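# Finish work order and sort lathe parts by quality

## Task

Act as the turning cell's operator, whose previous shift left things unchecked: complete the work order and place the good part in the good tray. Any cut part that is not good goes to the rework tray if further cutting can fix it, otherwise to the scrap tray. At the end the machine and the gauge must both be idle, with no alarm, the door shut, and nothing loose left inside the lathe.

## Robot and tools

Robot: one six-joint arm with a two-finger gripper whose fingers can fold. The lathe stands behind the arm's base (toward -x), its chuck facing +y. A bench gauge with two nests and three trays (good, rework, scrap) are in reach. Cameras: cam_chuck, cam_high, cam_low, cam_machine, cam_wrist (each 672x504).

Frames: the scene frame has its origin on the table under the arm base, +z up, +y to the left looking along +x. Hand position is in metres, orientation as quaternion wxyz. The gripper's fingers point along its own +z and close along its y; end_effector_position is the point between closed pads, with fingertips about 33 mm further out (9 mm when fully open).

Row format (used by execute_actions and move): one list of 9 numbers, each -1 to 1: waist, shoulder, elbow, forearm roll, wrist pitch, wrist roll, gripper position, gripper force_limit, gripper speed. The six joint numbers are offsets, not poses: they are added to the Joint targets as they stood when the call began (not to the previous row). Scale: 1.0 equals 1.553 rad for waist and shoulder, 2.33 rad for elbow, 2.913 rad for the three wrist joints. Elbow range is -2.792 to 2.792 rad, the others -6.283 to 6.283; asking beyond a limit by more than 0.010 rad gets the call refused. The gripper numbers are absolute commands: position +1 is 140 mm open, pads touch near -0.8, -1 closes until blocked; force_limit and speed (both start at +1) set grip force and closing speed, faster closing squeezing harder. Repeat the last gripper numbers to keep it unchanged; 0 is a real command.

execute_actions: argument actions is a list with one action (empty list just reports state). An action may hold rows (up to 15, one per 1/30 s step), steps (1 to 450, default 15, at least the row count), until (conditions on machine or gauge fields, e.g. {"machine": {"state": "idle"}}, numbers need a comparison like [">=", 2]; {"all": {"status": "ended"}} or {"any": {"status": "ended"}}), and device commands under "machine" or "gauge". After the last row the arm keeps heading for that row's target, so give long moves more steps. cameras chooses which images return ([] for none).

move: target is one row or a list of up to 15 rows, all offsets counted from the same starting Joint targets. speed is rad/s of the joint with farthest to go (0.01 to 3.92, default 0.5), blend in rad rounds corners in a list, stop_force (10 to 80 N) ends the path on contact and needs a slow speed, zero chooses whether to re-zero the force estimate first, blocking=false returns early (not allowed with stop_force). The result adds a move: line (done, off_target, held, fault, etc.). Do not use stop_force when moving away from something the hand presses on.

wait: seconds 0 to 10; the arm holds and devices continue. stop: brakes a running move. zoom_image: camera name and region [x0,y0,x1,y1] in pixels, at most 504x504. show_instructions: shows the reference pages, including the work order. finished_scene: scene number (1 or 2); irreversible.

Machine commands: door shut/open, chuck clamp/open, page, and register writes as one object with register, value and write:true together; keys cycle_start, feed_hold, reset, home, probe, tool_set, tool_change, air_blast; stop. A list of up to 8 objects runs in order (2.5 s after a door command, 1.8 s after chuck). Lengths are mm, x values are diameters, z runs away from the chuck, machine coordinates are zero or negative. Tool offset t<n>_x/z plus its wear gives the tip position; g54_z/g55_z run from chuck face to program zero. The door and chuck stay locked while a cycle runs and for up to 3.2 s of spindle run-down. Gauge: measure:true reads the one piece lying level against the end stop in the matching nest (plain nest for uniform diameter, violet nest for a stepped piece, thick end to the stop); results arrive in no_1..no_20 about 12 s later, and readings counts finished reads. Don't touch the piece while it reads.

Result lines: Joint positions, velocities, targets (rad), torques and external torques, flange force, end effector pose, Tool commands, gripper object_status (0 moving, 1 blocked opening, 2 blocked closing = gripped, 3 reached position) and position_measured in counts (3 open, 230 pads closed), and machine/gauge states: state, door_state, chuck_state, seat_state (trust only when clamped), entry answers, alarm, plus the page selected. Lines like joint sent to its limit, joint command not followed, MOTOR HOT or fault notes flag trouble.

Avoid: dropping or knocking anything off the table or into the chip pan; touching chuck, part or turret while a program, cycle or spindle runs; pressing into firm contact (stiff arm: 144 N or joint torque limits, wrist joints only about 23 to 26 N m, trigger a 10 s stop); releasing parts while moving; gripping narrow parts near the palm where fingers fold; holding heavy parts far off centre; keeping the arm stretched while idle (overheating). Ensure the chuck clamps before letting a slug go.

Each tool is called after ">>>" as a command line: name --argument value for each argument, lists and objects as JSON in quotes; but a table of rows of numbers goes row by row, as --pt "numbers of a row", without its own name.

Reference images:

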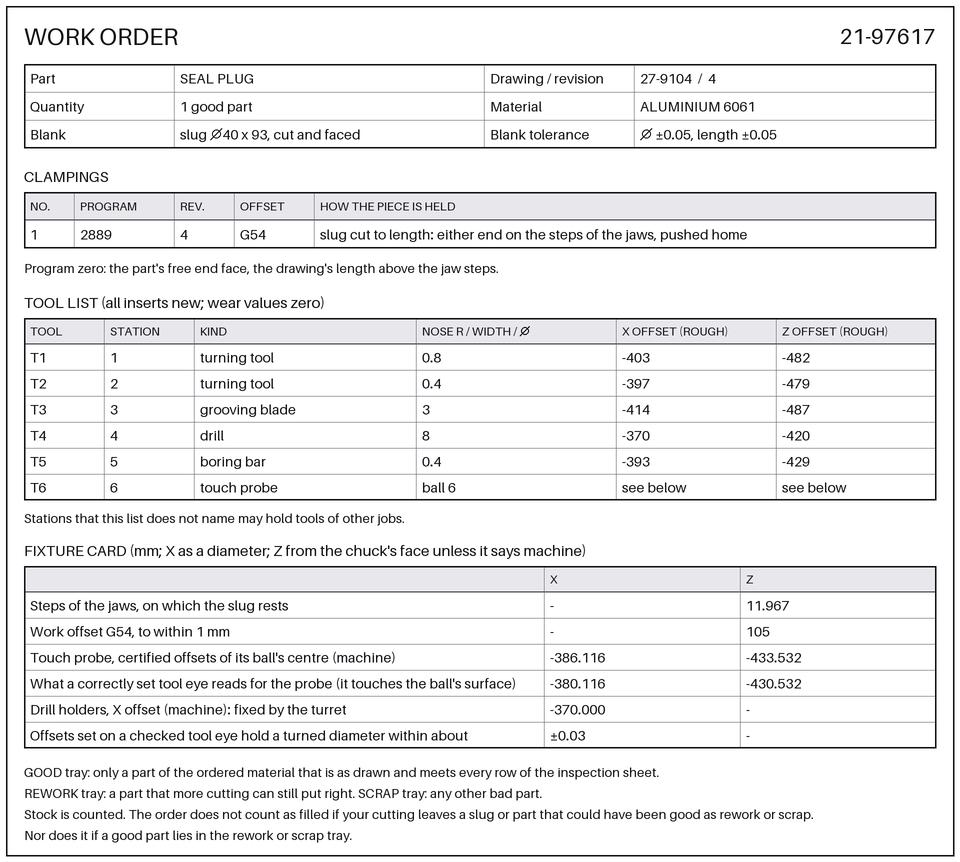

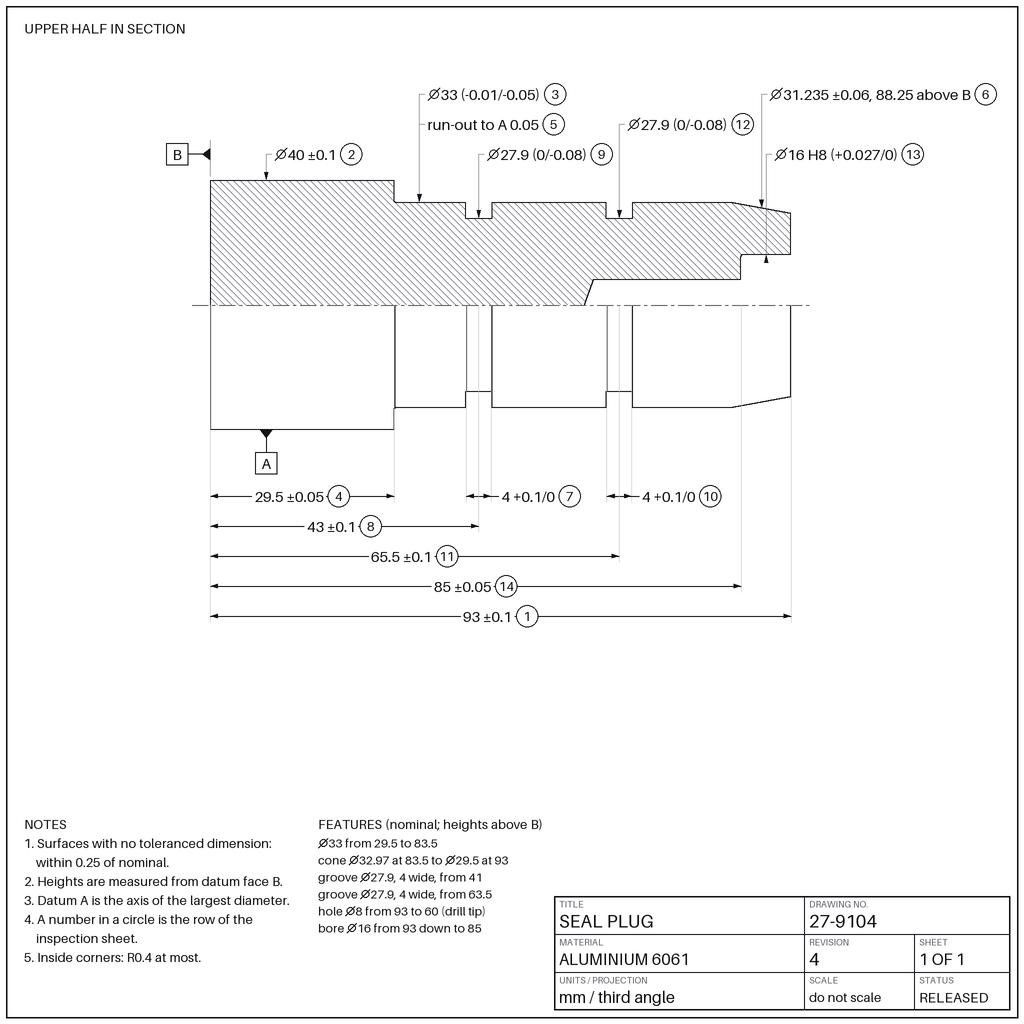

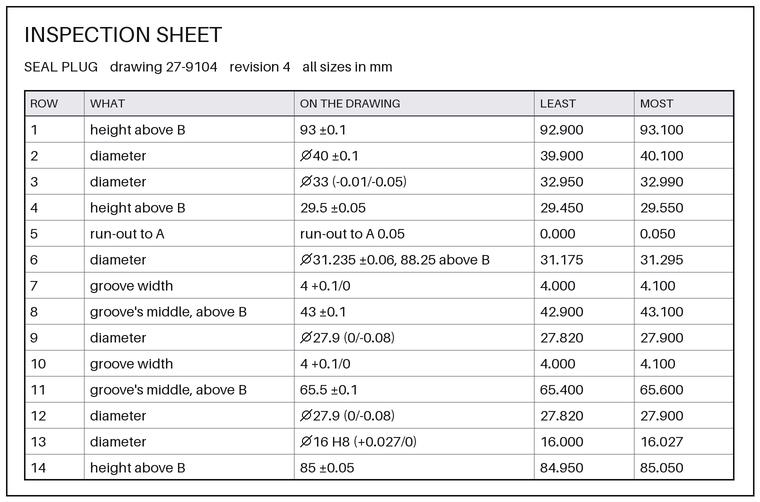

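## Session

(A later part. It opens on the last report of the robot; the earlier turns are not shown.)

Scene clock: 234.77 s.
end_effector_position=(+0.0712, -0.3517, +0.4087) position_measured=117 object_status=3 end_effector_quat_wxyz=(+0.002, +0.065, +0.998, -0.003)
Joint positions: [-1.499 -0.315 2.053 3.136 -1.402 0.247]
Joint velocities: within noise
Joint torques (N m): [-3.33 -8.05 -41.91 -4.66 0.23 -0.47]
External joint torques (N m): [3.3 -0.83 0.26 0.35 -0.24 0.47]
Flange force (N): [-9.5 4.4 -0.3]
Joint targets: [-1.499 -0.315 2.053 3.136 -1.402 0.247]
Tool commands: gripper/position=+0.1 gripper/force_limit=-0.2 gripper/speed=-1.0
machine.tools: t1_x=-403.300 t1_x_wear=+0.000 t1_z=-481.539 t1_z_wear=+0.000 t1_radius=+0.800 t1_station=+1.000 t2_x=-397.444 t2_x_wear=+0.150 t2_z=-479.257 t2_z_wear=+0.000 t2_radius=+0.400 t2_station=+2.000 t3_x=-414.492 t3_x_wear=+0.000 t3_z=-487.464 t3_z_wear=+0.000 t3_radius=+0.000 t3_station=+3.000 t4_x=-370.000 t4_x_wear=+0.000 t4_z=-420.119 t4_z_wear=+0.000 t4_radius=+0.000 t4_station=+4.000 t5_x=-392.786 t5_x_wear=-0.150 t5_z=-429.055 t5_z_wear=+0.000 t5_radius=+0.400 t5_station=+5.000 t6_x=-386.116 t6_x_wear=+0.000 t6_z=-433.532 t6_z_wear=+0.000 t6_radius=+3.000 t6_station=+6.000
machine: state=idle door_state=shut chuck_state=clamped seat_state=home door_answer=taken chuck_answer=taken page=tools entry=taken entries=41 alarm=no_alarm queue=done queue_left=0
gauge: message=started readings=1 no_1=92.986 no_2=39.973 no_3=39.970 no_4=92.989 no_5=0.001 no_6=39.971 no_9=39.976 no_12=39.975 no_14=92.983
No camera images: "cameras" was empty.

>>> execute_actions --actions '[{"machine":{"cycle_start":true,"page":"program"},"steps":450,"until":{"machine":{"state":"done"}}}]' --cameras '["cam_chuck"]'

>>> execute_actions --actions '[{"steps":450,"until":{"machine":{"state":"done"}}}]' --cameras '[]'

>>> execute_actions --actions '[{"steps":450,"until":{"machine":{"state":"done"}}}]' --cameras '[]'

>>> execute_actions --actions '[{"steps":450,"until":{"machine":{"state":"done"}}}]' --cameras '[]'

>>> execute_actions --actions '[{"steps":450,"until":{"machine":{"state":"done"}}}]' --cameras '[]'

>>> execute_actions --actions '[{"steps":450,"until":{"machine":{"state":"done"}}}]' --cameras '[]'

>>> execute_actions --actions '[{"steps":450,"until":{"machine":{"state":"done"}}}]' --cameras '[]'

>>> execute_actions --actions '[{"steps":450,"until":{"machine":{"state":"done"}}}]' --cameras '["cam_chuck"]'

Scene clock: 250.97 s.
end_effector_position=(+0.0712, -0.3517, +0.4087) position_measured=117 object_status=3 end_effector_quat_wxyz=(+0.002, +0.065, +0.998, -0.003)
Joint positions: [-1.499 -0.315 2.053 3.136 -1.402 0.247]
Joint velocities: within noise
Joint torques (N m): [-3.08 -7.68 -42.03 -4.68 0.2 -0.5]
External joint torques (N m): [3.01 -0.84 0.33 0.36 -0.2 0.5]
Flange force (N): [-8.8 4.3 -0.1]
Joint targets: [-1.499 -0.315 2.053 3.136 -1.402 0.247]
Tool commands: gripper/position=+0.1 gripper/force_limit=-0.2 gripper/speed=-1.0
machine.program: program=+2889 tool_call=+6 tool_in_place=+1 program_revision=+4 program_offset=+54 load_peak=+8 stored1_number=+2889 stored1_revision=+4 stored2_number=+6921 stored2_revision=+5 stored3_number=+1849 stored3_revision=+6 stored4_number=+0 stored4_revision=+0 cycles=+0
machine: state=running door_state=shut chuck_state=clamped seat_state=home door_answer=taken chuck_answer=taken page=program entry=taken entries=42 alarm=no_alarm queue=running queue_left=0
gauge: message=started readings=1 no_1=92.986 no_2=39.973 no_3=39.970 no_4=92.989 no_5=0.001 no_6=39.971 no_9=39.976 no_12=39.975 no_14=92.983
Images, in order (width x height): cam_chuck 672x504.

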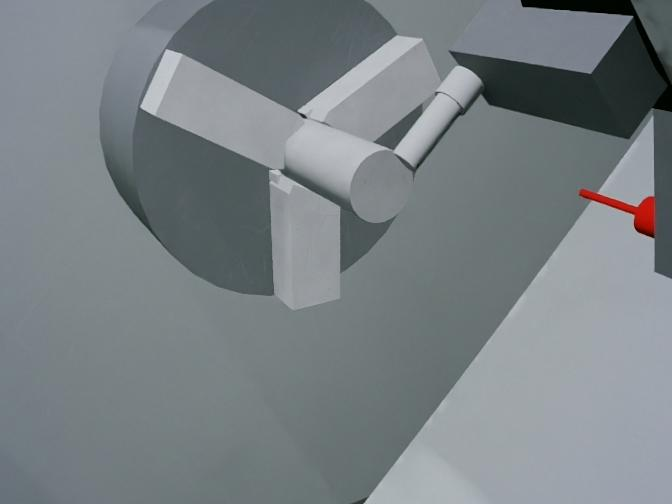

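Scene clock: 266.17 s.
end_effector_position=(+0.0712, -0.3517, +0.4087) position_measured=117 object_status=3 end_effector_quat_wxyz=(+0.002, +0.065, +0.998, -0.003)
Joint positions: [-1.499 -0.315 2.053 3.136 -1.402 0.247]
Joint velocities: within noise
Joint torques (N m): [-3.16 -7.81 -41.99 -4.66 0.22 -0.51]
External joint torques (N m): [3.06 -0.9 0.3 0.34 -0.21 0.51]
Flange force (N): [-8.9 4.4 -0.2]
Joint targets: [-1.499 -0.315 2.053 3.136 -1.402 0.247]
Tool commands: gripper/position=+0.1 gripper/force_limit=-0.2 gripper/speed=-1.0
machine.program: program=+2889 tool_call=+6 tool_in_place=+1 program_revision=+4 program_offset=+54 load_peak=+8 stored1_number=+2889 stored1_revision=+4 stored2_number=+6921 stored2_revision=+5 stored3_number=+1849 stored3_revision=+6 stored4_number=+0 stored4_revision=+0 cycles=+0
machine: state=running door_state=shut chuck_state=clamped seat_state=home door_answer=taken chuck_answer=taken page=program entry=taken entries=42 alarm=no_alarm queue=running queue_left=0
gauge: message=started readings=1 no_1=92.986 no_2=39.973 no_3=39.970 no_4=92.989 no_5=0.001 no_6=39.971 no_9=39.976 no_12=39.975 no_14=92.983
No camera images: "cameras" was empty.

Scene clock: 281.37 s.
end_effector_position=(+0.0712, -0.3517, +0.4087) position_measured=117 object_status=3 end_effector_quat_wxyz=(+0.002, +0.065, +0.998, -0.003)
Joint positions: [-1.499 -0.315 2.053 3.136 -1.402 0.247]
Joint velocities: within noise
Joint torques (N m): [-3.26 -7.81 -42 -4.67 0.19 -0.47]
External joint torques (N m): [3.02 -0.83 0.29 0.34 -0.18 0.47]
Flange force (N): [-8.8 4.2 -0.2]
Joint targets: [-1.499 -0.315 2.053 3.136 -1.402 0.247]
Tool commands: gripper/position=+0.1 gripper/force_limit=-0.2 gripper/speed=-1.0
machine.program: program=+2889 tool_call=+6 tool_in_place=+2 program_revision=+4 program_offset=+54 load_peak=+8 stored1_number=+2889 stored1_revision=+4 stored2_number=+6921 stored2_revision=+5 stored3_number=+1849 stored3_revision=+6 stored4_number=+0 stored4_revision=+0 cycles=+0
machine: state=running door_state=shut chuck_state=clamped seat_state=home door_answer=taken chuck_answer=taken page=program entry=taken entries=42 alarm=no_alarm queue=running queue_left=0
gauge: message=started readings=1 no_1=92.986 no_2=39.973 no_3=39.970 no_4=92.989 no_5=0.001 no_6=39.971 no_9=39.976 no_12=39.975 no_14=92.983
No camera images: "cameras" was empty.

Scene clock: 296.57 s.
end_effector_position=(+0.0712, -0.3517, +0.4087) position_measured=117 object_status=3 end_effector_quat_wxyz=(+0.002, +0.065, +0.998, -0.003)
Joint positions: [-1.499 -0.315 2.053 3.136 -1.402 0.247]
Joint velocities: within noise
Joint torques (N m): [-3.36 -7.85 -41.94 -4.7 0.18 -0.45]
External joint torques (N m): [3.3 -0.89 0.27 0.39 -0.18 0.45]
Flange force (N): [-9.4 4.5 -0.2]
Joint targets: [-1.499 -0.315 2.053 3.136 -1.402 0.247]
Tool commands: gripper/position=+0.1 gripper/force_limit=-0.2 gripper/speed=-1.0
machine.program: program=+2889 tool_call=+6 tool_in_place=+2 program_revision=+4 program_offset=+54 load_peak=+8 stored1_number=+2889 stored1_revision=+4 stored2_number=+6921 stored2_revision=+5 stored3_number=+1849 stored3_revision=+6 stored4_number=+0 stored4_revision=+0 cycles=+0
machine: state=running door_state=shut chuck_state=clamped seat_state=home door_answer=taken chuck_answer=taken page=program entry=taken entries=42 alarm=no_alarm queue=running queue_left=0
gauge: message=started readings=1 no_1=92.986 no_2=39.973 no_3=39.970 no_4=92.989 no_5=0.001 no_6=39.971 no_9=39.976 no_12=39.975 no_14=92.983
No camera images: "cameras" was empty.

Scene clock: 311.77 s.
end_effector_position=(+0.0712, -0.3517, +0.4087) position_measured=117 object_status=3 end_effector_quat_wxyz=(+0.002, +0.065, +0.998, -0.003)
Joint positions: [-1.499 -0.315 2.053 3.136 -1.402 0.247]
Joint velocities: within noise
Joint torques (N m): [-3.41 -8.06 -41.93 -4.65 0.22 -0.51]
External joint torques (N m): [3.33 -0.63 0.32 0.35 -0.22 0.51]
Flange force (N): [-9.8 4.2 -0.2]
Joint targets: [-1.499 -0.315 2.053 3.136 -1.402 0.247]
Tool commands: gripper/position=+0.1 gripper/force_limit=-0.2 gripper/speed=-1.0
machine.program: program=+2889 tool_call=+6 tool_in_place=+3 program_revision=+4 program_offset=+54 load_peak=+8 stored1_number=+2889 stored1_revision=+4 stored2_number=+6921 stored2_revision=+5 stored3_number=+1849 stored3_revision=+6 stored4_number=+0 stored4_revision=+0 cycles=+0
machine: state=running door_state=shut chuck_state=clamped seat_state=home door_answer=taken chuck_answer=taken page=program entry=taken entries=42 alarm=no_alarm queue=running queue_left=0
gauge: message=started readings=1 no_1=92.986 no_2=39.973 no_3=39.970 no_4=92.989 no_5=0.001 no_6=39.971 no_9=39.976 no_12=39.975 no_14=92.983
No camera images: "cameras" was empty.

Scene clock: 326.97 s.
end_effector_position=(+0.0712, -0.3517, +0.4087) position_measured=117 object_status=3 end_effector_quat_wxyz=(+0.002, +0.065, +0.998, -0.003)
Joint positions: [-1.499 -0.315 2.053 3.136 -1.402 0.247]
Joint velocities: within noise
Joint torques (N m): [-3.19 -8 -42 -4.66 0.2 -0.49]
External joint torques (N m): [3.16 -0.94 0.32 0.34 -0.2 0.49]
Flange force (N): [-9.1 4.5 -0.2]
Joint targets: [-1.499 -0.315 2.053 3.136 -1.402 0.247]
Tool commands: gripper/position=+0.1 gripper/force_limit=-0.2 gripper/speed=-1.0
machine.program: program=+2889 tool_call=+6 tool_in_place=+4 program_revision=+4 program_offset=+54 load_peak=+8 stored1_number=+2889 stored1_revision=+4 stored2_number=+6921 stored2_revision=+5 stored3_number=+1849 stored3_revision=+6 stored4_number=+0 stored4_revision=+0 cycles=+0
machine: state=running door_state=shut chuck_state=clamped seat_state=home door_answer=taken chuck_answer=taken page=program entry=taken entries=42 alarm=no_alarm queue=running queue_left=0
gauge: message=started readings=1 no_1=92.986 no_2=39.973 no_3=39.970 no_4=92.989 no_5=0.001 no_6=39.971 no_9=39.976 no_12=39.975 no_14=92.983
No camera images: "cameras" was empty.

Scene clock: 342.17 s.
end_effector_position=(+0.0712, -0.3517, +0.4087) position_measured=117 object_status=3 end_effector_quat_wxyz=(+0.002, +0.065, +0.998, -0.003)
Joint positions: [-1.499 -0.315 2.053 3.136 -1.402 0.247]
Joint velocities: within noise
Joint torques (N m): [-3.23 -7.87 -42 -4.66 0.18 -0.45]
External joint torques (N m): [3.19 -1.04 0.25 0.35 -0.18 0.45]
Flange force (N): [-9.1 4.6 -0.3]
Joint targets: [-1.499 -0.315 2.053 3.136 -1.402 0.247]
Tool commands: gripper/position=+0.1 gripper/force_limit=-0.2 gripper/speed=-1.0
machine.program: program=+2889 tool_call=+6 tool_in_place=+5 program_revision=+4 program_offset=+54 load_peak=+8 stored1_number=+2889 stored1_revision=+4 stored2_number=+6921 stored2_revision=+5 stored3_number=+1849 stored3_revision=+6 stored4_number=+0 stored4_revision=+0 cycles=+0
machine: state=running door_state=shut chuck_state=clamped seat_state=home door_answer=taken chuck_answer=taken page=program entry=taken entries=42 alarm=no_alarm queue=running queue_left=0
gauge: message=started readings=1 no_1=92.986 no_2=39.973 no_3=39.970 no_4=92.989 no_5=0.001 no_6=39.971 no_9=39.976 no_12=39.975 no_14=92.983
No camera images: "cameras" was empty.

Scene clock: 346.03 s.
end_effector_position=(+0.0712, -0.3517, +0.4087) position_measured=117 object_status=3 end_effector_quat_wxyz=(+0.002, +0.065, +0.998, -0.003)
Joint positions: [-1.499 -0.315 2.053 3.136 -1.402 0.247]
Joint velocities: within noise
Joint torques (N m): [-3.2 -7.95 -41.95 -4.62 0.2 -0.51]
External joint torques (N m): [3.09 -0.68 0.24 0.31 -0.19 0.51]
Flange force (N): [-9.2 4.0 -0.2]
Joint targets: [-1.499 -0.315 2.053 3.136 -1.402 0.247]
Tool commands: gripper/position=+0.1 gripper/force_limit=-0.2 gripper/speed=-1.0
machine.program: program=+2889 tool_call=+6 tool_in_place=+5 program_revision=+4 program_offset=+54 load_peak=+8 stored1_number=+2889 stored1_revision=+4 stored2_number=+6921 stored2_revision=+5 stored3_number=+1849 stored3_revision=+6 stored4_number=+0 stored4_revision=+0 cycles=+1
machine: state=done door_state=shut chuck_state=clamped seat_state=home door_answer=taken chuck_answer=taken page=program entry=taken entries=42 alarm=no_alarm queue=done queue_left=0
gauge: message=started readings=1 no_1=92.986 no_2=39.973 no_3=39.970 no_4=92.989 no_5=0.001 no_6=39.971 no_9=39.976 no_12=39.975 no_14=92.983
Images, in order (width x height): cam_chuck 672x504.

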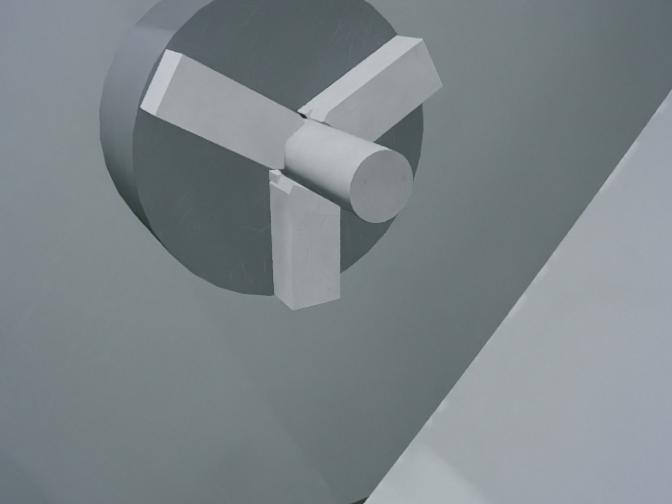

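>>> execute_actions --actions '[{"machine":[{"register":"tool_call","value":6,"write":true,"tool_change":true,"page":"measuring"},{"register":"probe_z","value":67.1,"write":true},{"register":"probe_move_x","value":-28,"write":true,"probe":true}],"steps":450,"until":{"machine":{"queue":"done"}}}]' --cameras '[]'

>>> execute_actions --actions '[{"machine":[{"register":"probe_x","value":0,"write":true},{"register":"probe_z","value":101.1,"write":true},{"register":"probe_move_x","value":14,"write":true,"probe":true}],"steps":450,"until":{"machine":{"queue":"done"}}}]' --cameras '[]'

>>> execute_actions --actions '[{"machine":[{"register":"probe_x","value":9,"write":true},{"register":"probe_z","value":115,"write":true},{"register":"probe_move_x","value":0,"write":true},{"register":"probe_move_z","value":-22,"write":true,"probe":true}],"steps":450,"until":{"machine":{"queue":"done"}}}]' --cameras '[]'

>>> execute_actions --actions '[{"machine":[{"register":"probe_x","value":39.55,"write":true},{"register":"probe_z","value":55,"write":true},{"register":"probe_move_z","value":-20,"write":true,"probe":true}],"steps":450,"until":{"machine":{"queue":"done"}}}]' --cameras '[]'

>>> execute_actions --actions '[{"machine":[{"register":"probe_x","value":23,"write":true},{"register":"probe_z","value":120,"write":true},{"register":"probe_move_z","value":-20,"write":true,"probe":true}],"steps":450,"until":{"machine":{"queue":"done"}}}]' --cameras '[]'

Scene clock: 360.47 s.
end_effector_position=(+0.0712, -0.3517, +0.4087) position_measured=117 object_status=3 end_effector_quat_wxyz=(+0.002, +0.065, +0.998, -0.003)
Joint positions: [-1.499 -0.315 2.053 3.136 -1.402 0.247]
Joint velocities: within noise
Joint torques (N m): [-3.33 -7.86 -42.1 -4.66 0.21 -0.52]
External joint torques (N m): [3.26 -0.66 0.42 0.35 -0.2 0.52]
Flange force (N): [-9.6 4.3 0.0]
Joint targets: [-1.499 -0.315 2.053 3.136 -1.402 0.247]
Tool commands: gripper/position=+0.1 gripper/force_limit=-0.2 gripper/speed=-1.0
machine.measuring: probe_x=+60.000 probe_z=+67.100 probe_move_x=-28.000 probe_move_z=+0.000 probe_radius=+2.992 eye_x=+63.908 eye_z=+154.984 probe_touched=+1 probe_found_x=+33.121 probe_found_z=+67.100 set_x=-392.781 set_z=-429.055
machine: state=done door_state=shut chuck_state=clamped seat_state=home door_answer=taken chuck_answer=taken page=measuring entry=taken entries=47 alarm=no_alarm queue=done queue_left=0
gauge: message=started readings=1 no_1=92.986 no_2=39.973 no_3=39.970 no_4=92.989 no_5=0.001 no_6=39.971 no_9=39.976 no_12=39.975 no_14=92.983
No camera images: "cameras" was empty.

Scene clock: 375.67 s.
end_effector_position=(+0.0712, -0.3517, +0.4087) position_measured=117 object_status=3 end_effector_quat_wxyz=(+0.002, +0.065, +0.998, -0.003)
Joint positions: [-1.499 -0.315 2.053 3.136 -1.402 0.247]
Joint velocities: within noise
Joint torques (N m): [-2.93 -7.87 -42.1 -4.67 0.22 -0.46]
External joint torques (N m): [2.86 -0.81 0.5 0.37 -0.22 0.46]
Flange force (N): [-8.2 4.3 0.1]
Joint targets: [-1.499 -0.315 2.053 3.136 -1.402 0.247]
Tool commands: gripper/position=+0.1 gripper/force_limit=-0.2 gripper/speed=-1.0
machine.measuring: probe_x=+0.000 probe_z=+101.100 probe_move_x=+14.000 probe_move_z=+0.000 probe_radius=+2.992 eye_x=+63.908 eye_z=+154.984 probe_touched=+0 probe_found_x=+0.000 probe_found_z=+0.000 set_x=-392.781 set_z=-429.055
machine: state=alarm door_state=shut chuck_state=clamped seat_state=home door_answer=taken chuck_answer=taken page=measuring entry=taken entries=51 alarm=probe_obstructed queue=dropped queue_left=0
gauge: message=started readings=1 no_1=92.986 no_2=39.973 no_3=39.970 no_4=92.989 no_5=0.001 no_6=39.971 no_9=39.976 no_12=39.975 no_14=92.983
No camera images: "cameras" was empty.

Scene clock: 390.87 s.
end_effector_position=(+0.0712, -0.3517, +0.4087) position_measured=117 object_status=3 end_effector_quat_wxyz=(+0.002, +0.065, +0.998, -0.003)
Joint positions: [-1.499 -0.315 2.053 3.136 -1.402 0.247]
Joint velocities: within noise
Joint torques (N m): [-3.26 -8.06 -42.02 -4.67 0.16 -0.47]
External joint torques (N m): [3.23 -0.53 0.41 0.37 -0.16 0.47]
Flange force (N): [-9.5 4.0 0.1]
Joint targets: [-1.499 -0.315 2.053 3.136 -1.402 0.247]
Tool commands: gripper/position=+0.1 gripper/force_limit=-0.2 gripper/speed=-1.0
machine.measuring: probe_x=+9.000 probe_z=+115.000 probe_move_x=+0.000 probe_move_z=-22.000 probe_radius=+2.992 eye_x=+63.908 eye_z=+154.984 probe_touched=+0 probe_found_x=+0.000 probe_found_z=+0.000 set_x=-392.781 set_z=-429.055
machine: state=alarm door_state=shut chuck_state=clamped seat_state=home door_answer=taken chuck_answer=taken page=measuring entry=refused_alarm entries=56 alarm=probe_obstructed queue=dropped queue_left=0
gauge: message=started readings=1 no_1=92.986 no_2=39.973 no_3=39.970 no_4=92.989 no_5=0.001 no_6=39.971 no_9=39.976 no_12=39.975 no_14=92.983
No camera images: "cameras" was empty.

Scene clock: 406.07 s.
end_effector_position=(+0.0712, -0.3517, +0.4087) position_measured=117 object_status=3 end_effector_quat_wxyz=(+0.002, +0.065, +0.998, -0.003)
Joint positions: [-1.499 -0.315 2.053 3.136 -1.402 0.247]
Joint velocities: within noise
Joint torques (N m): [-3.41 -8.07 -41.83 -4.68 0.2 -0.49]
External joint torques (N m): [3.28 -0.44 0.28 0.39 -0.2 0.49]
Flange force (N): [-9.8 3.7 -0.1]
Joint targets: [-1.499 -0.315 2.053 3.136 -1.402 0.247]
Tool commands: gripper/position=+0.1 gripper/force_limit=-0.2 gripper/speed=-1.0
machine.measuring: probe_x=+39.550 probe_z=+55.000 probe_move_x=+0.000 probe_move_z=-20.000 probe_radius=+2.992 eye_x=+63.908 eye_z=+154.984 probe_touched=+0 probe_found_x=+0.000 probe_found_z=+0.000 set_x=-392.781 set_z=-429.055
machine: state=alarm door_state=shut chuck_state=clamped seat_state=home door_answer=taken chuck_answer=taken page=measuring entry=refused_alarm entries=60 alarm=probe_obstructed queue=dropped queue_left=0
gauge: message=started readings=1 no_1=92.986 no_2=39.973 no_3=39.970 no_4=92.989 no_5=0.001 no_6=39.971 no_9=39.976 no_12=39.975 no_14=92.983
No camera images: "cameras" was empty.

Scene clock: 421.27 s.
end_effector_position=(+0.0712, -0.3517, +0.4087) position_measured=117 object_status=3 end_effector_quat_wxyz=(+0.002, +0.065, +0.998, -0.003)
Joint positions: [-1.499 -0.315 2.053 3.136 -1.402 0.247]
Joint velocities: within noise
Joint torques (N m): [-3.27 -7.88 -41.96 -4.69 0.21 -0.45]
External joint torques (N m): [3.13 -0.8 0.39 0.39 -0.22 0.45]
Flange force (N): [-9.0 4.4 -0.1]
Joint targets: [-1.499 -0.315 2.053 3.136 -1.402 0.247]
Tool commands: gripper/position=+0.1 gripper/force_limit=-0.2 gripper/speed=-1.0
machine.measuring: probe_x=+23.000 probe_z=+120.000 probe_move_x=+0.000 probe_move_z=-20.000 probe_radius=+2.992 eye_x=+63.908 eye_z=+154.984 probe_touched=+0 probe_found_x=+0.000 probe_found_z=+0.000 set_x=-392.781 set_z=-429.055
machine: state=alarm door_state=shut chuck_state=clamped seat_state=home door_answer=taken chuck_answer=taken page=measuring entry=refused_alarm entries=64 alarm=probe_obstructed queue=dropped queue_left=0
gauge: message=started readings=1 no_1=92.986 no_2=39.973 no_3=39.970 no_4=92.989 no_5=0.001 no_6=39.971 no_9=39.976 no_12=39.975 no_14=92.983
No camera images: "cameras" was empty.

>>> execute_actions --actions '[{"machine":{"page":"position"},"steps":2}]' --cameras '["cam_chuck"]'

Scene clock: 422.37 s.
end_effector_position=(+0.0712, -0.3517, +0.4087) position_measured=117 object_status=3 end_effector_quat_wxyz=(+0.002, +0.065, +0.998, -0.003)
Joint positions: [-1.499 -0.315 2.053 3.136 -1.402 0.247]
Joint velocities: within noise
Joint torques (N m): [-3.43 -7.85 -42.03 -4.64 0.21 -0.49]
External joint torques (N m): [3.35 -1 0.45 0.34 -0.21 0.49]
Flange force (N): [-9.6 4.9 0.0]
Joint targets: [-1.499 -0.315 2.053 3.136 -1.402 0.247]
Tool commands: gripper/position=+0.1 gripper/force_limit=-0.2 gripper/speed=-1.0
machine.position: pos_x=-348.906 pos_z=-332.432
machine: state=alarm door_state=shut chuck_state=clamped seat_state=home door_answer=taken chuck_answer=taken page=position entry=refused_alarm entries=64 alarm=probe_obstructed queue=done queue_left=0
gauge: message=started readings=1 no_1=92.986 no_2=39.973 no_3=39.970 no_4=92.989 no_5=0.001 no_6=39.971 no_9=39.976 no_12=39.975 no_14=92.983
Images, in order (width x height): cam_chuck 672x504.

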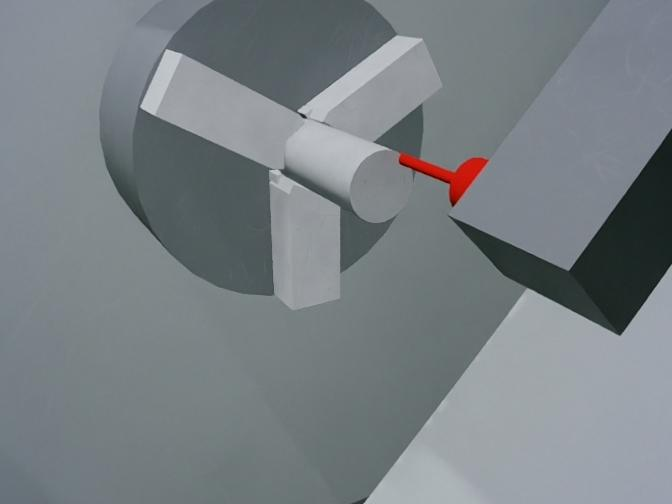

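>>> execute_actions --actions '[{"machine":[{"reset":true,"page":"measuring"},{"register":"probe_x","value":23,"write":true},{"register":"probe_z","value":115,"write":true},{"register":"probe_move_x","value":0,"write":true},{"register":"probe_move_z","value":-20,"write":true,"probe":true}],"steps":450,"until":{"machine":{"queue":["!=","running"]}}}]' --cameras '["cam_chuck"]'

Scene clock: 433.77 s.
end_effector_position=(+0.0712, -0.3517, +0.4087) position_measured=117 object_status=3 end_effector_quat_wxyz=(+0.002, +0.065, +0.998, -0.003)
Joint positions: [-1.499 -0.315 2.053 3.136 -1.402 0.247]
Joint velocities: within noise
Joint torques (N m): [-3.43 -7.89 -41.96 -4.65 0.2 -0.48]
External joint torques (N m): [3.35 -0.79 0.34 0.35 -0.2 0.48]
Flange force (N): [-9.7 4.4 -0.1]
Joint targets: [-1.499 -0.315 2.053 3.136 -1.402 0.247]
Tool commands: gripper/position=+0.1 gripper/force_limit=-0.2 gripper/speed=-1.0
machine.measuring: probe_x=+23.000 probe_z=+115.000 probe_move_x=+0.000 probe_move_z=-20.000 probe_radius=+2.992 eye_x=+63.908 eye_z=+154.984 probe_touched=+1 probe_found_x=+23.000 probe_found_z=+105.090 set_x=-392.781 set_z=-429.055
machine: state=done door_state=shut chuck_state=clamped seat_state=home door_answer=taken chuck_answer=taken page=measuring entry=taken entries=70 alarm=no_alarm queue=done queue_left=0
gauge: message=started readings=1 no_1=92.986 no_2=39.973 no_3=39.970 no_4=92.989 no_5=0.001 no_6=39.971 no_9=39.976 no_12=39.975 no_14=92.983
Images, in order (width x height): cam_chuck 672x504.

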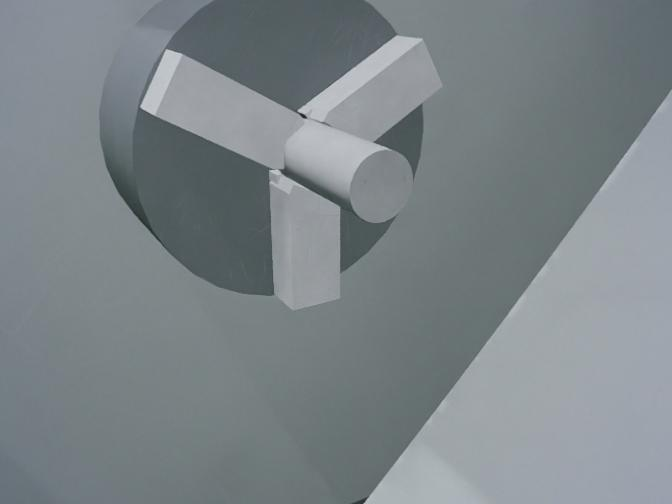

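>>> execute_actions --actions '[{"machine":[{"register":"probe_x","value":12,"write":true,"probe":true}],"steps":450,"until":{"machine":{"queue":["!=","running"]}}}]' --cameras '[]'

>>> execute_actions --actions '[{"machine":[{"register":"probe_x","value":11.2,"write":true,"probe":true}],"steps":450,"until":{"machine":{"queue":["!=","running"]}}}]' --cameras '[]'

Scene clock: 440.27 s.
end_effector_position=(+0.0712, -0.3517, +0.4087) position_measured=117 object_status=3 end_effector_quat_wxyz=(+0.002, +0.065, +0.998, -0.003)
Joint positions: [-1.499 -0.315 2.053 3.136 -1.402 0.247]
Joint velocities: within noise
Joint torques (N m): [-3.3 -7.97 -42 -4.66 0.2 -0.46]
External joint torques (N m): [3.26 -0.68 0.36 0.36 -0.2 0.46]
Flange force (N): [-9.4 4.2 -0.1]
Joint targets: [-1.499 -0.315 2.053 3.136 -1.402 0.247]
Tool commands: gripper/position=+0.1 gripper/force_limit=-0.2 gripper/speed=-1.0
machine.measuring: probe_x=+12.000 probe_z=+115.000 probe_move_x=+0.000 probe_move_z=-20.000 probe_radius=+2.992 eye_x=+63.908 eye_z=+154.984 probe_touched=+1 probe_found_x=+12.000 probe_found_z=+103.812 set_x=-392.781 set_z=-429.055
machine: state=done door_state=shut chuck_state=clamped seat_state=home door_answer=taken chuck_answer=taken page=measuring entry=taken entries=72 alarm=no_alarm queue=done queue_left=0
gauge: message=started readings=1 no_1=92.986 no_2=39.973 no_3=39.970 no_4=92.989 no_5=0.001 no_6=39.971 no_9=39.976 no_12=39.975 no_14=92.983
No camera images: "cameras" was empty.

Scene clock: 446.07 s.
end_effector_position=(+0.0712, -0.3517, +0.4087) position_measured=117 object_status=3 end_effector_quat_wxyz=(+0.002, +0.065, +0.998, -0.003)
Joint positions: [-1.499 -0.315 2.053 3.136 -1.402 0.247]
Joint velocities: within noise
Joint torques (N m): [-3.14 -8.05 -41.98 -4.68 0.2 -0.49]
External joint torques (N m): [3.07 -0.62 0.4 0.38 -0.21 0.49]
Flange force (N): [-9.0 4.0 0.0]
Joint targets: [-1.499 -0.315 2.053 3.136 -1.402 0.247]
Tool commands: gripper/position=+0.1 gripper/force_limit=-0.2 gripper/speed=-1.0
machine.measuring: probe_x=+11.200 probe_z=+115.000 probe_move_x=+0.000 probe_move_z=-20.000 probe_radius=+2.992 eye_x=+63.908 eye_z=+154.984 probe_touched=+1 probe_found_x=+11.200 probe_found_z=+103.811 set_x=-392.781 set_z=-429.055
machine: state=done door_state=shut chuck_state=clamped seat_state=home door_answer=taken chuck_answer=taken page=measuring entry=taken entries=74 alarm=no_alarm queue=done queue_left=0
gauge: message=started readings=1 no_1=92.986 no_2=39.973 no_3=39.970 no_4=92.989 no_5=0.001 no_6=39.971 no_9=39.976 no_12=39.975 no_14=92.983
No camera images: "cameras" was empty.

>>> execute_actions --actions '[{"machine":[{"register":"probe_x","value":9,"write":true,"probe":true}],"steps":450,"until":{"machine":{"queue":["!=","running"]}}}]' --cameras '[]'

>>> execute_actions --actions '[{"machine":[{"register":"probe_x","value":13.5,"write":true,"probe":true}],"steps":450,"until":{"machine":{"queue":["!=","running"]}}}]' --cameras '[]'

Scene clock: 454.37 s.
end_effector_position=(+0.0712, -0.3517, +0.4087) position_measured=117 object_status=3 end_effector_quat_wxyz=(+0.002, +0.065, +0.998, -0.003)
Joint positions: [-1.499 -0.315 2.053 3.136 -1.402 0.247]
Joint velocities: within noise
Joint torques (N m): [-3.46 -7.9 -42.07 -4.68 0.21 -0.46]
External joint torques (N m): [3.46 -0.55 0.49 0.39 -0.21 0.46]
Flange force (N): [-10.0 4.3 0.2]
Joint targets: [-1.499 -0.315 2.053 3.136 -1.402 0.247]
Tool commands: gripper/position=+0.1 gripper/force_limit=-0.2 gripper/speed=-1.0
machine.measuring: probe_x=+9.000 probe_z=+115.000 probe_move_x=+0.000 probe_move_z=-20.000 probe_radius=+2.992 eye_x=+63.908 eye_z=+154.984 probe_touched=+1 probe_found_x=+9.000 probe_found_z=+97.105 set_x=-392.781 set_z=-429.055
machine: state=done door_state=shut chuck_state=clamped seat_state=home door_answer=taken chuck_answer=taken page=measuring entry=taken entries=76 alarm=no_alarm queue=done queue_left=0
gauge: message=started readings=1 no_1=92.986 no_2=39.973 no_3=39.970 no_4=92.989 no_5=0.001 no_6=39.971 no_9=39.976 no_12=39.975 no_14=92.983
No camera images: "cameras" was empty.

Scene clock: 460.00 s.
end_effector_position=(+0.0712, -0.3517, +0.4087) position_measured=117 object_status=3 end_effector_quat_wxyz=(+0.002, +0.065, +0.998, -0.003)
Joint positions: [-1.499 -0.315 2.053 3.136 -1.402 0.247]
Joint velocities: within noise
Joint torques (N m): [-3.25 -8.03 -41.96 -4.66 0.19 -0.44]
External joint torques (N m): [3.19 -0.75 0.35 0.36 -0.19 0.44]
Flange force (N): [-9.2 4.2 -0.1]
Joint targets: [-1.499 -0.315 2.053 3.136 -1.402 0.247]
Tool commands: gripper/position=+0.1 gripper/force_limit=-0.2 gripper/speed=-1.0
machine.measuring: probe_x=+13.500 probe_z=+115.000 probe_move_x=+0.000 probe_move_z=-20.000 probe_radius=+2.992 eye_x=+63.908 eye_z=+154.984 probe_touched=+1 probe_found_x=+13.500 probe_found_z=+104.810 set_x=-392.781 set_z=-429.055
machine: state=done door_state=shut chuck_state=clamped seat_state=home door_answer=taken chuck_answer=taken page=measuring entry=taken entries=78 alarm=no_alarm queue=done queue_left=0
gauge: message=started readings=1 no_1=92.986 no_2=39.973 no_3=39.970 no_4=92.989 no_5=0.001 no_6=39.971 no_9=39.976 no_12=39.975 no_14=92.983
No camera images: "cameras" was empty.

>>> execute_actions --actions '[{"machine":[{"register":"probe_x","value":9.865,"write":true,"probe":true}],"steps":450,"until":{"machine":{"queue":["!=","running"]}}}]' --cameras '[]'

Scene clock: 471.37 s.
end_effector_position=(+0.0712, -0.3517, +0.4087) position_measured=117 object_status=3 end_effector_quat_wxyz=(+0.002, +0.065, +0.998, -0.003)
Joint positions: [-1.499 -0.315 2.053 3.136 -1.402 0.247]
Joint velocities: within noise
Joint torques (N m): [-3.35 -8.05 -41.97 -4.68 0.23 -0.46]
External joint torques (N m): [3.34 -1.01 0.16 0.35 -0.23 0.46]
Flange force (N): [-9.5 4.6 -0.5]
Joint targets: [-1.499 -0.315 2.053 3.136 -1.402 0.247]
Tool commands: gripper/position=+0.1 gripper/force_limit=-0.2 gripper/speed=-1.0
machine.measuring: probe_x=+9.865 probe_z=+115.000 probe_move_x=+0.000 probe_move_z=-20.000 probe_radius=+2.992 eye_x=+63.908 eye_z=+154.984 probe_touched=+1 probe_found_x=+9.865 probe_found_z=+97.105 set_x=-392.781 set_z=-429.055
machine: state=done door_state=shut chuck_state=clamped seat_state=home door_answer=taken chuck_answer=taken page=measuring entry=taken entries=80 alarm=no_alarm queue=done queue_left=0
gauge: message=started readings=1 no_1=92.986 no_2=39.973 no_3=39.970 no_4=92.989 no_5=0.001 no_6=39.971 no_9=39.976 no_12=39.975 no_14=92.983
No camera images: "cameras" was empty.

>>> execute_actions --actions '[{"machine":[{"register":"probe_x","value":9.9,"write":true,"probe":true}],"steps":450,"until":{"machine":{"queue":["!=","running"]}}}]' --cameras '[]'

Scene clock: 477.63 s.
end_effector_position=(+0.0712, -0.3517, +0.4087) position_measured=117 object_status=3 end_effector_quat_wxyz=(+0.002, +0.065, +0.998, -0.003)
Joint positions: [-1.499 -0.315 2.053 3.136 -1.402 0.247]
Joint velocities: within noise
Joint torques (N m): [-3.45 -7.79 -41.98 -4.67 0.19 -0.49]
External joint torques (N m): [3.46 -1.12 0.17 0.35 -0.18 0.49]
Flange force (N): [-9.9 4.9 -0.5]
Joint targets: [-1.499 -0.315 2.053 3.136 -1.402 0.247]
Tool commands: gripper/position=+0.1 gripper/force_limit=-0.2 gripper/speed=-1.0
machine.measuring: probe_x=+9.900 probe_z=+115.000 probe_move_x=+0.000 probe_move_z=-20.000 probe_radius=+2.992 eye_x=+63.908 eye_z=+154.984 probe_touched=+1 probe_found_x=+9.900 probe_found_z=+102.354 set_x=-392.781 set_z=-429.055
machine: state=done door_state=shut chuck_state=clamped seat_state=home door_answer=taken chuck_answer=taken page=measuring entry=taken entries=82 alarm=no_alarm queue=done queue_left=0
gauge: message=started readings=1 no_1=92.986 no_2=39.973 no_3=39.970 no_4=92.989 no_5=0.001 no_6=39.971 no_9=39.976 no_12=39.975 no_14=92.983
No camera images: "cameras" was empty.

>>> execute_actions --actions '[{"machine":[{"register":"probe_x","value":9.882,"write":true,"probe":true}],"steps":450,"until":{"machine":{"queue":["!=","running"]}}}]' --cameras '[]'

Scene clock: 485.43 s.
end_effector_position=(+0.0712, -0.3517, +0.4087) position_measured=117 object_status=3 end_effector_quat_wxyz=(+0.002, +0.065, +0.998, -0.003)
Joint positions: [-1.499 -0.315 2.053 3.136 -1.402 0.247]
Joint velocities: within noise
Joint torques (N m): [-3.27 -7.97 -41.98 -4.66 0.18 -0.47]
External joint torques (N m): [3.11 -0.79 0.3 0.34 -0.18 0.47]
Flange force (N): [-9.0 4.2 -0.2]
Joint targets: [-1.499 -0.315 2.053 3.136 -1.402 0.247]
Tool commands: gripper/position=+0.1 gripper/force_limit=-0.2 gripper/speed=-1.0
machine.measuring: probe_x=+9.882 probe_z=+115.000 probe_move_x=+0.000 probe_move_z=-20.000 probe_radius=+2.992 eye_x=+63.908 eye_z=+154.984 probe_touched=+1 probe_found_x=+9.882 probe_found_z=+97.105 set_x=-392.781 set_z=-429.055
machine: state=done door_state=shut chuck_state=clamped seat_state=home door_answer=taken chuck_answer=taken page=measuring entry=taken entries=84 alarm=no_alarm queue=done queue_left=0
gauge: message=started readings=1 no_1=92.986 no_2=39.973 no_3=39.970 no_4=92.989 no_5=0.001 no_6=39.971 no_9=39.976 no_12=39.975 no_14=92.983
No camera images: "cameras" was empty.

>>> execute_actions --actions '[{"machine":[{"register":"probe_x","value":9.891,"write":true,"probe":true}],"steps":450,"until":{"machine":{"queue":["!=","running"]}}}]' --cameras '[]'

>>> execute_actions --actions '[{"machine":[{"register":"probe_x","value":39.1,"write":true},{"register":"probe_move_z","value":-80,"write":true,"probe":true}],"steps":450,"until":{"machine":{"queue":["!=","running"]}}}]' --cameras '[]'

Scene clock: 492.70 s.
end_effector_position=(+0.0712, -0.3517, +0.4087) position_measured=117 object_status=3 end_effector_quat_wxyz=(+0.002, +0.065, +0.998, -0.003)
Joint positions: [-1.499 -0.315 2.053 3.136 -1.402 0.247]
Joint velocities: within noise
Joint torques (N m): [-3.12 -7.7 -41.94 -4.67 0.19 -0.49]
External joint torques (N m): [2.94 -0.85 0.28 0.36 -0.18 0.49]
Flange force (N): [-8.6 4.2 -0.2]
Joint targets: [-1.499 -0.315 2.053 3.136 -1.402 0.247]
Tool commands: gripper/position=+0.1 gripper/force_limit=-0.2 gripper/speed=-1.0
machine.measuring: probe_x=+9.891 probe_z=+115.000 probe_move_x=+0.000 probe_move_z=-20.000 probe_radius=+2.992 eye_x=+63.908 eye_z=+154.984 probe_touched=+1 probe_found_x=+9.891 probe_found_z=+102.351 set_x=-392.781 set_z=-429.055
machine: state=done door_state=shut chuck_state=clamped seat_state=home door_answer=taken chuck_answer=taken page=measuring entry=taken entries=86 alarm=no_alarm queue=done queue_left=0
gauge: message=started readings=1 no_1=92.986 no_2=39.973 no_3=39.970 no_4=92.989 no_5=0.001 no_6=39.971 no_9=39.976 no_12=39.975 no_14=92.983
No camera images: "cameras" was empty.

Scene clock: 493.17 s.
end_effector_position=(+0.0712, -0.3517, +0.4087) position_measured=117 object_status=3 end_effector_quat_wxyz=(+0.002, +0.065, +0.998, -0.003)
Joint positions: [-1.499 -0.315 2.053 3.136 -1.402 0.247]
Joint velocities: within noise
Joint torques (N m): [-3.24 -7.98 -42.07 -4.67 0.24 -0.49]
External joint torques (N m): [3.13 -0.66 0.41 0.36 -0.23 0.49]
Flange force (N): [-9.2 4.2 0.0]
Joint targets: [-1.499 -0.315 2.053 3.136 -1.402 0.247]
Tool commands: gripper/position=+0.1 gripper/force_limit=-0.2 gripper/speed=-1.0
machine.measuring: probe_x=+39.100 probe_z=+115.000 probe_move_x=+0.000 probe_move_z=-20.000 probe_radius=+2.992 eye_x=+63.908 eye_z=+154.984 probe_touched=+1 probe_found_x=+9.891 probe_found_z=+102.351 set_x=-392.781 set_z=-429.055
machine: state=busy door_state=shut chuck_state=clamped seat_state=home door_answer=taken chuck_answer=taken page=measuring entry=taken entries=89 alarm=no_alarm queue=dropped queue_left=0
gauge: message=started readings=1 no_1=92.986 no_2=39.973 no_3=39.970 no_4=92.989 no_5=0.001 no_6=39.971 no_9=39.976 no_12=39.975 no_14=92.983
No camera images: "cameras" was empty.

>>> execute_actions --actions '[{"machine":[{"register":"probe_z","value":112,"write":true},{"register":"probe_move_z","value":-25,"write":true,"probe":true}],"steps":450,"until":{"machine":{"queue":["!=","running"]}}}]' --cameras '["cam_chuck"]'

Scene clock: 495.37 s.
end_effector_position=(+0.0712, -0.3517, +0.4087) position_measured=117 object_status=3 end_effector_quat_wxyz=(+0.002, +0.065, +0.998, -0.003)
Joint positions: [-1.499 -0.315 2.053 3.136 -1.402 0.247]
Joint velocities: within noise
Joint torques (N m): [-3.26 -8.02 -41.98 -4.68 0.23 -0.48]
External joint torques (N m): [3.17 -0.92 0.23 0.36 -0.23 0.48]
Flange force (N): [-9.2 4.4 -0.4]
Joint targets: [-1.499 -0.315 2.053 3.136 -1.402 0.247]
Tool commands: gripper/position=+0.1 gripper/force_limit=-0.2 gripper/speed=-1.0
machine.measuring: probe_x=+39.100 probe_z=+115.000 probe_move_x=+0.000 probe_move_z=-20.000 probe_radius=+2.992 eye_x=+63.908 eye_z=+154.984 probe_touched=+1 probe_found_x=+9.891 probe_found_z=+102.351 set_x=-392.781 set_z=-429.055
machine: state=busy door_state=shut chuck_state=clamped seat_state=home door_answer=taken chuck_answer=taken page=measuring entry=refused_busy entries=90 alarm=no_alarm queue=dropped queue_left=0
gauge: message=started readings=1 no_1=92.986 no_2=39.973 no_3=39.970 no_4=92.989 no_5=0.001 no_6=39.971 no_9=39.976 no_12=39.975 no_14=92.983
Images, in order (width x height): cam_chuck 672x504.

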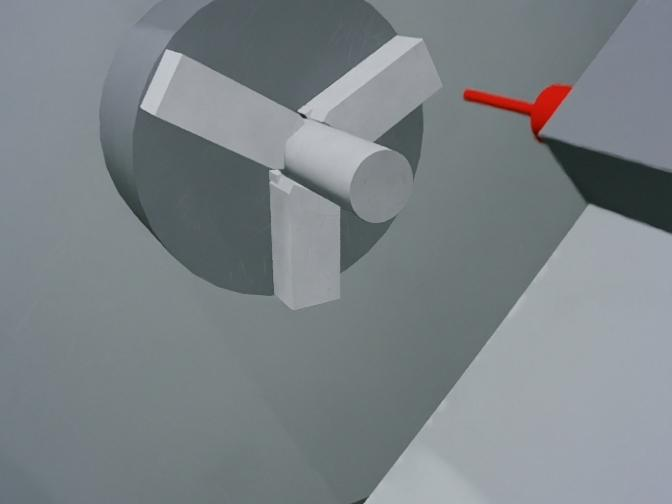

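>>> execute_actions --actions '[{"steps":300,"until":{"machine":{"state":["!=","busy"]}}}]' --cameras '[]'

Scene clock: 498.60 s.
end_effector_position=(+0.0712, -0.3517, +0.4087) position_measured=117 object_status=3 end_effector_quat_wxyz=(+0.002, +0.065, +0.998, -0.003)
Joint positions: [-1.499 -0.315 2.053 3.136 -1.402 0.247]
Joint velocities: within noise
Joint torques (N m): [-3.31 -7.96 -42.06 -4.67 0.17 -0.46]
External joint torques (N m): [3.23 -0.78 0.48 0.37 -0.18 0.46]
Flange force (N): [-9.3 4.5 0.1]
Joint targets: [-1.499 -0.315 2.053 3.136 -1.402 0.247]
Tool commands: gripper/position=+0.1 gripper/force_limit=-0.2 gripper/speed=-1.0
machine.measuring: probe_x=+39.100 probe_z=+115.000 probe_move_x=+0.000 probe_move_z=-20.000 probe_radius=+2.992 eye_x=+63.908 eye_z=+154.984 probe_touched=+0 probe_found_x=+0.000 probe_found_z=+0.000 set_x=-392.781 set_z=-429.055
machine: state=alarm door_state=shut chuck_state=clamped seat_state=home door_answer=taken chuck_answer=taken page=measuring entry=refused_busy entries=90 alarm=probe_no_touch queue=dropped queue_left=0
gauge: message=started readings=1 no_1=92.986 no_2=39.973 no_3=39.970 no_4=92.989 no_5=0.001 no_6=39.971 no_9=39.976 no_12=39.975 no_14=92.983
No camera images: "cameras" was empty.

>>> execute_actions --actions '[{"machine":[{"reset":true},{"register":"probe_x","value":39.09,"write":true},{"register":"probe_z","value":112,"write":true},{"register":"probe_move_z","value":-25,"write":true,"probe":true}],"steps":450,"until":{"machine":{"queue":["!=","running"]}}}]' --cameras '[]'

Scene clock: 506.07 s.
end_effector_position=(+0.0712, -0.3517, +0.4087) position_measured=117 object_status=3 end_effector_quat_wxyz=(+0.002, +0.065, +0.998, -0.003)
Joint positions: [-1.499 -0.315 2.053 3.136 -1.402 0.247]
Joint velocities: within noise
Joint torques (N m): [-3.26 -8.01 -42.12 -4.67 0.22 -0.48]
External joint torques (N m): [3.28 -0.81 0.52 0.37 -0.22 0.48]
Flange force (N): [-9.4 4.6 0.1]
Joint targets: [-1.499 -0.315 2.053 3.136 -1.402 0.247]
Tool commands: gripper/position=+0.1 gripper/force_limit=-0.2 gripper/speed=-1.0
machine.measuring: probe_x=+39.090 probe_z=+112.000 probe_move_x=+0.000 probe_move_z=-25.000 probe_radius=+2.992 eye_x=+63.908 eye_z=+154.984 probe_touched=+1 probe_found_x=+39.090 probe_found_z=+93.055 set_x=-392.781 set_z=-429.055
machine: state=done door_state=shut chuck_state=clamped seat_state=home door_answer=taken chuck_answer=taken page=measuring entry=taken entries=95 alarm=no_alarm queue=done queue_left=0
gauge: message=started readings=1 no_1=92.986 no_2=39.973 no_3=39.970 no_4=92.989 no_5=0.001 no_6=39.971 no_9=39.976 no_12=39.975 no_14=92.983
No camera images: "cameras" was empty.

>>> execute_actions --actions '[{"machine":[{"register":"t2_x_wear","value":0,"write":true},{"register":"t5_x_wear","value":0,"write":true,"page":"tools"},{"home":true},{"cycle_start":true}],"steps":450,"until":{"machine":{"state":"done"}}}]' --cameras '[]'

>>> wait --seconds 10 --cameras '[]'

Scene clock: 507.40 s.
end_effector_position=(+0.0712, -0.3517, +0.4087) position_measured=117 object_status=3 end_effector_quat_wxyz=(+0.002, +0.065, +0.998, -0.003)
Joint positions: [-1.499 -0.315 2.053 3.136 -1.402 0.247]
Joint velocities: within noise
Joint torques (N m): [-3.14 -7.83 -41.96 -4.67 0.17 -0.49]
External joint torques (N m): [3.08 -0.66 0.35 0.36 -0.17 0.49]
Flange force (N): [-9.1 4.0 0.0]
Joint targets: [-1.499 -0.315 2.053 3.136 -1.402 0.247]
Tool commands: gripper/position=+0.1 gripper/force_limit=-0.2 gripper/speed=-1.0
machine.tools: t1_x=-403.300 t1_x_wear=+0.000 t1_z=-481.539 t1_z_wear=+0.000 t1_radius=+0.800 t1_station=+1.000 t2_x=-397.444 t2_x_wear=+0.000 t2_z=-479.257 t2_z_wear=+0.000 t2_radius=+0.400 t2_station=+2.000 t3_x=-414.492 t3_x_wear=+0.000 t3_z=-487.464 t3_z_wear=+0.000 t3_radius=+0.000 t3_station=+3.000 t4_x=-370.000 t4_x_wear=+0.000 t4_z=-420.119 t4_z_wear=+0.000 t4_radius=+0.000 t4_station=+4.000 t5_x=-392.786 t5_x_wear=+0.000 t5_z=-429.055 t5_z_wear=+0.000 t5_radius=+0.400 t5_station=+5.000 t6_x=-386.116 t6_x_wear=+0.000 t6_z=-433.532 t6_z_wear=+0.000 t6_radius=+3.000 t6_station=+6.000
machine: state=done door_state=shut chuck_state=clamped seat_state=home door_answer=taken chuck_answer=taken page=tools entry=taken entries=97 alarm=no_alarm queue=running queue_left=2
gauge: message=started readings=1 no_1=92.986 no_2=39.973 no_3=39.970 no_4=92.989 no_5=0.001 no_6=39.971 no_9=39.976 no_12=39.975 no_14=92.983
No camera images: "cameras" was empty.

Scene clock: 517.40 s.
end_effector_position=(+0.0712, -0.3517, +0.4087) position_measured=117 object_status=3 end_effector_quat_wxyz=(+0.002, +0.065, +0.998, -0.003)
Joint positions: [-1.499 -0.315 2.053 3.136 -1.402 0.247]
Joint velocities: within noise
Joint torques (N m): [-3.25 -8.02 -42.01 -4.65 0.2 -0.51]
External joint torques (N m): [3.03 -0.43 0.45 0.34 -0.2 0.51]
Flange force (N): [-9.1 3.7 0.2]
Joint targets: [-1.499 -0.315 2.053 3.136 -1.402 0.247]
Tool commands: gripper/position=+0.1 gripper/force_limit=-0.2 gripper/speed=-1.0
machine.tools: t1_x=-403.300 t1_x_wear=+0.000 t1_z=-481.539 t1_z_wear=+0.000 t1_radius=+0.800 t1_station=+1.000 t2_x=-397.444 t2_x_wear=+0.000 t2_z=-479.257 t2_z_wear=+0.000 t2_radius=+0.400 t2_station=+2.000 t3_x=-414.492 t3_x_wear=+0.000 t3_z=-487.464 t3_z_wear=+0.000 t3_radius=+0.000 t3_station=+3.000 t4_x=-370.000 t4_x_wear=+0.000 t4_z=-420.119 t4_z_wear=+0.000 t4_radius=+0.000 t4_station=+4.000 t5_x=-392.786 t5_x_wear=+0.000 t5_z=-429.055 t5_z_wear=+0.000 t5_radius=+0.400 t5_station=+5.000 t6_x=-386.116 t6_x_wear=+0.000 t6_z=-433.532 t6_z_wear=+0.000 t6_radius=+3.000 t6_station=+6.000
machine: state=running door_state=shut chuck_state=clamped seat_state=home door_answer=taken chuck_answer=taken page=tools entry=taken entries=99 alarm=no_alarm queue=running queue_left=0
gauge: message=started readings=1 no_1=92.986 no_2=39.973 no_3=39.970 no_4=92.989 no_5=0.001 no_6=39.971 no_9=39.976 no_12=39.975 no_14=92.983
wait: 10.00 s
No camera images: "cameras" was empty.


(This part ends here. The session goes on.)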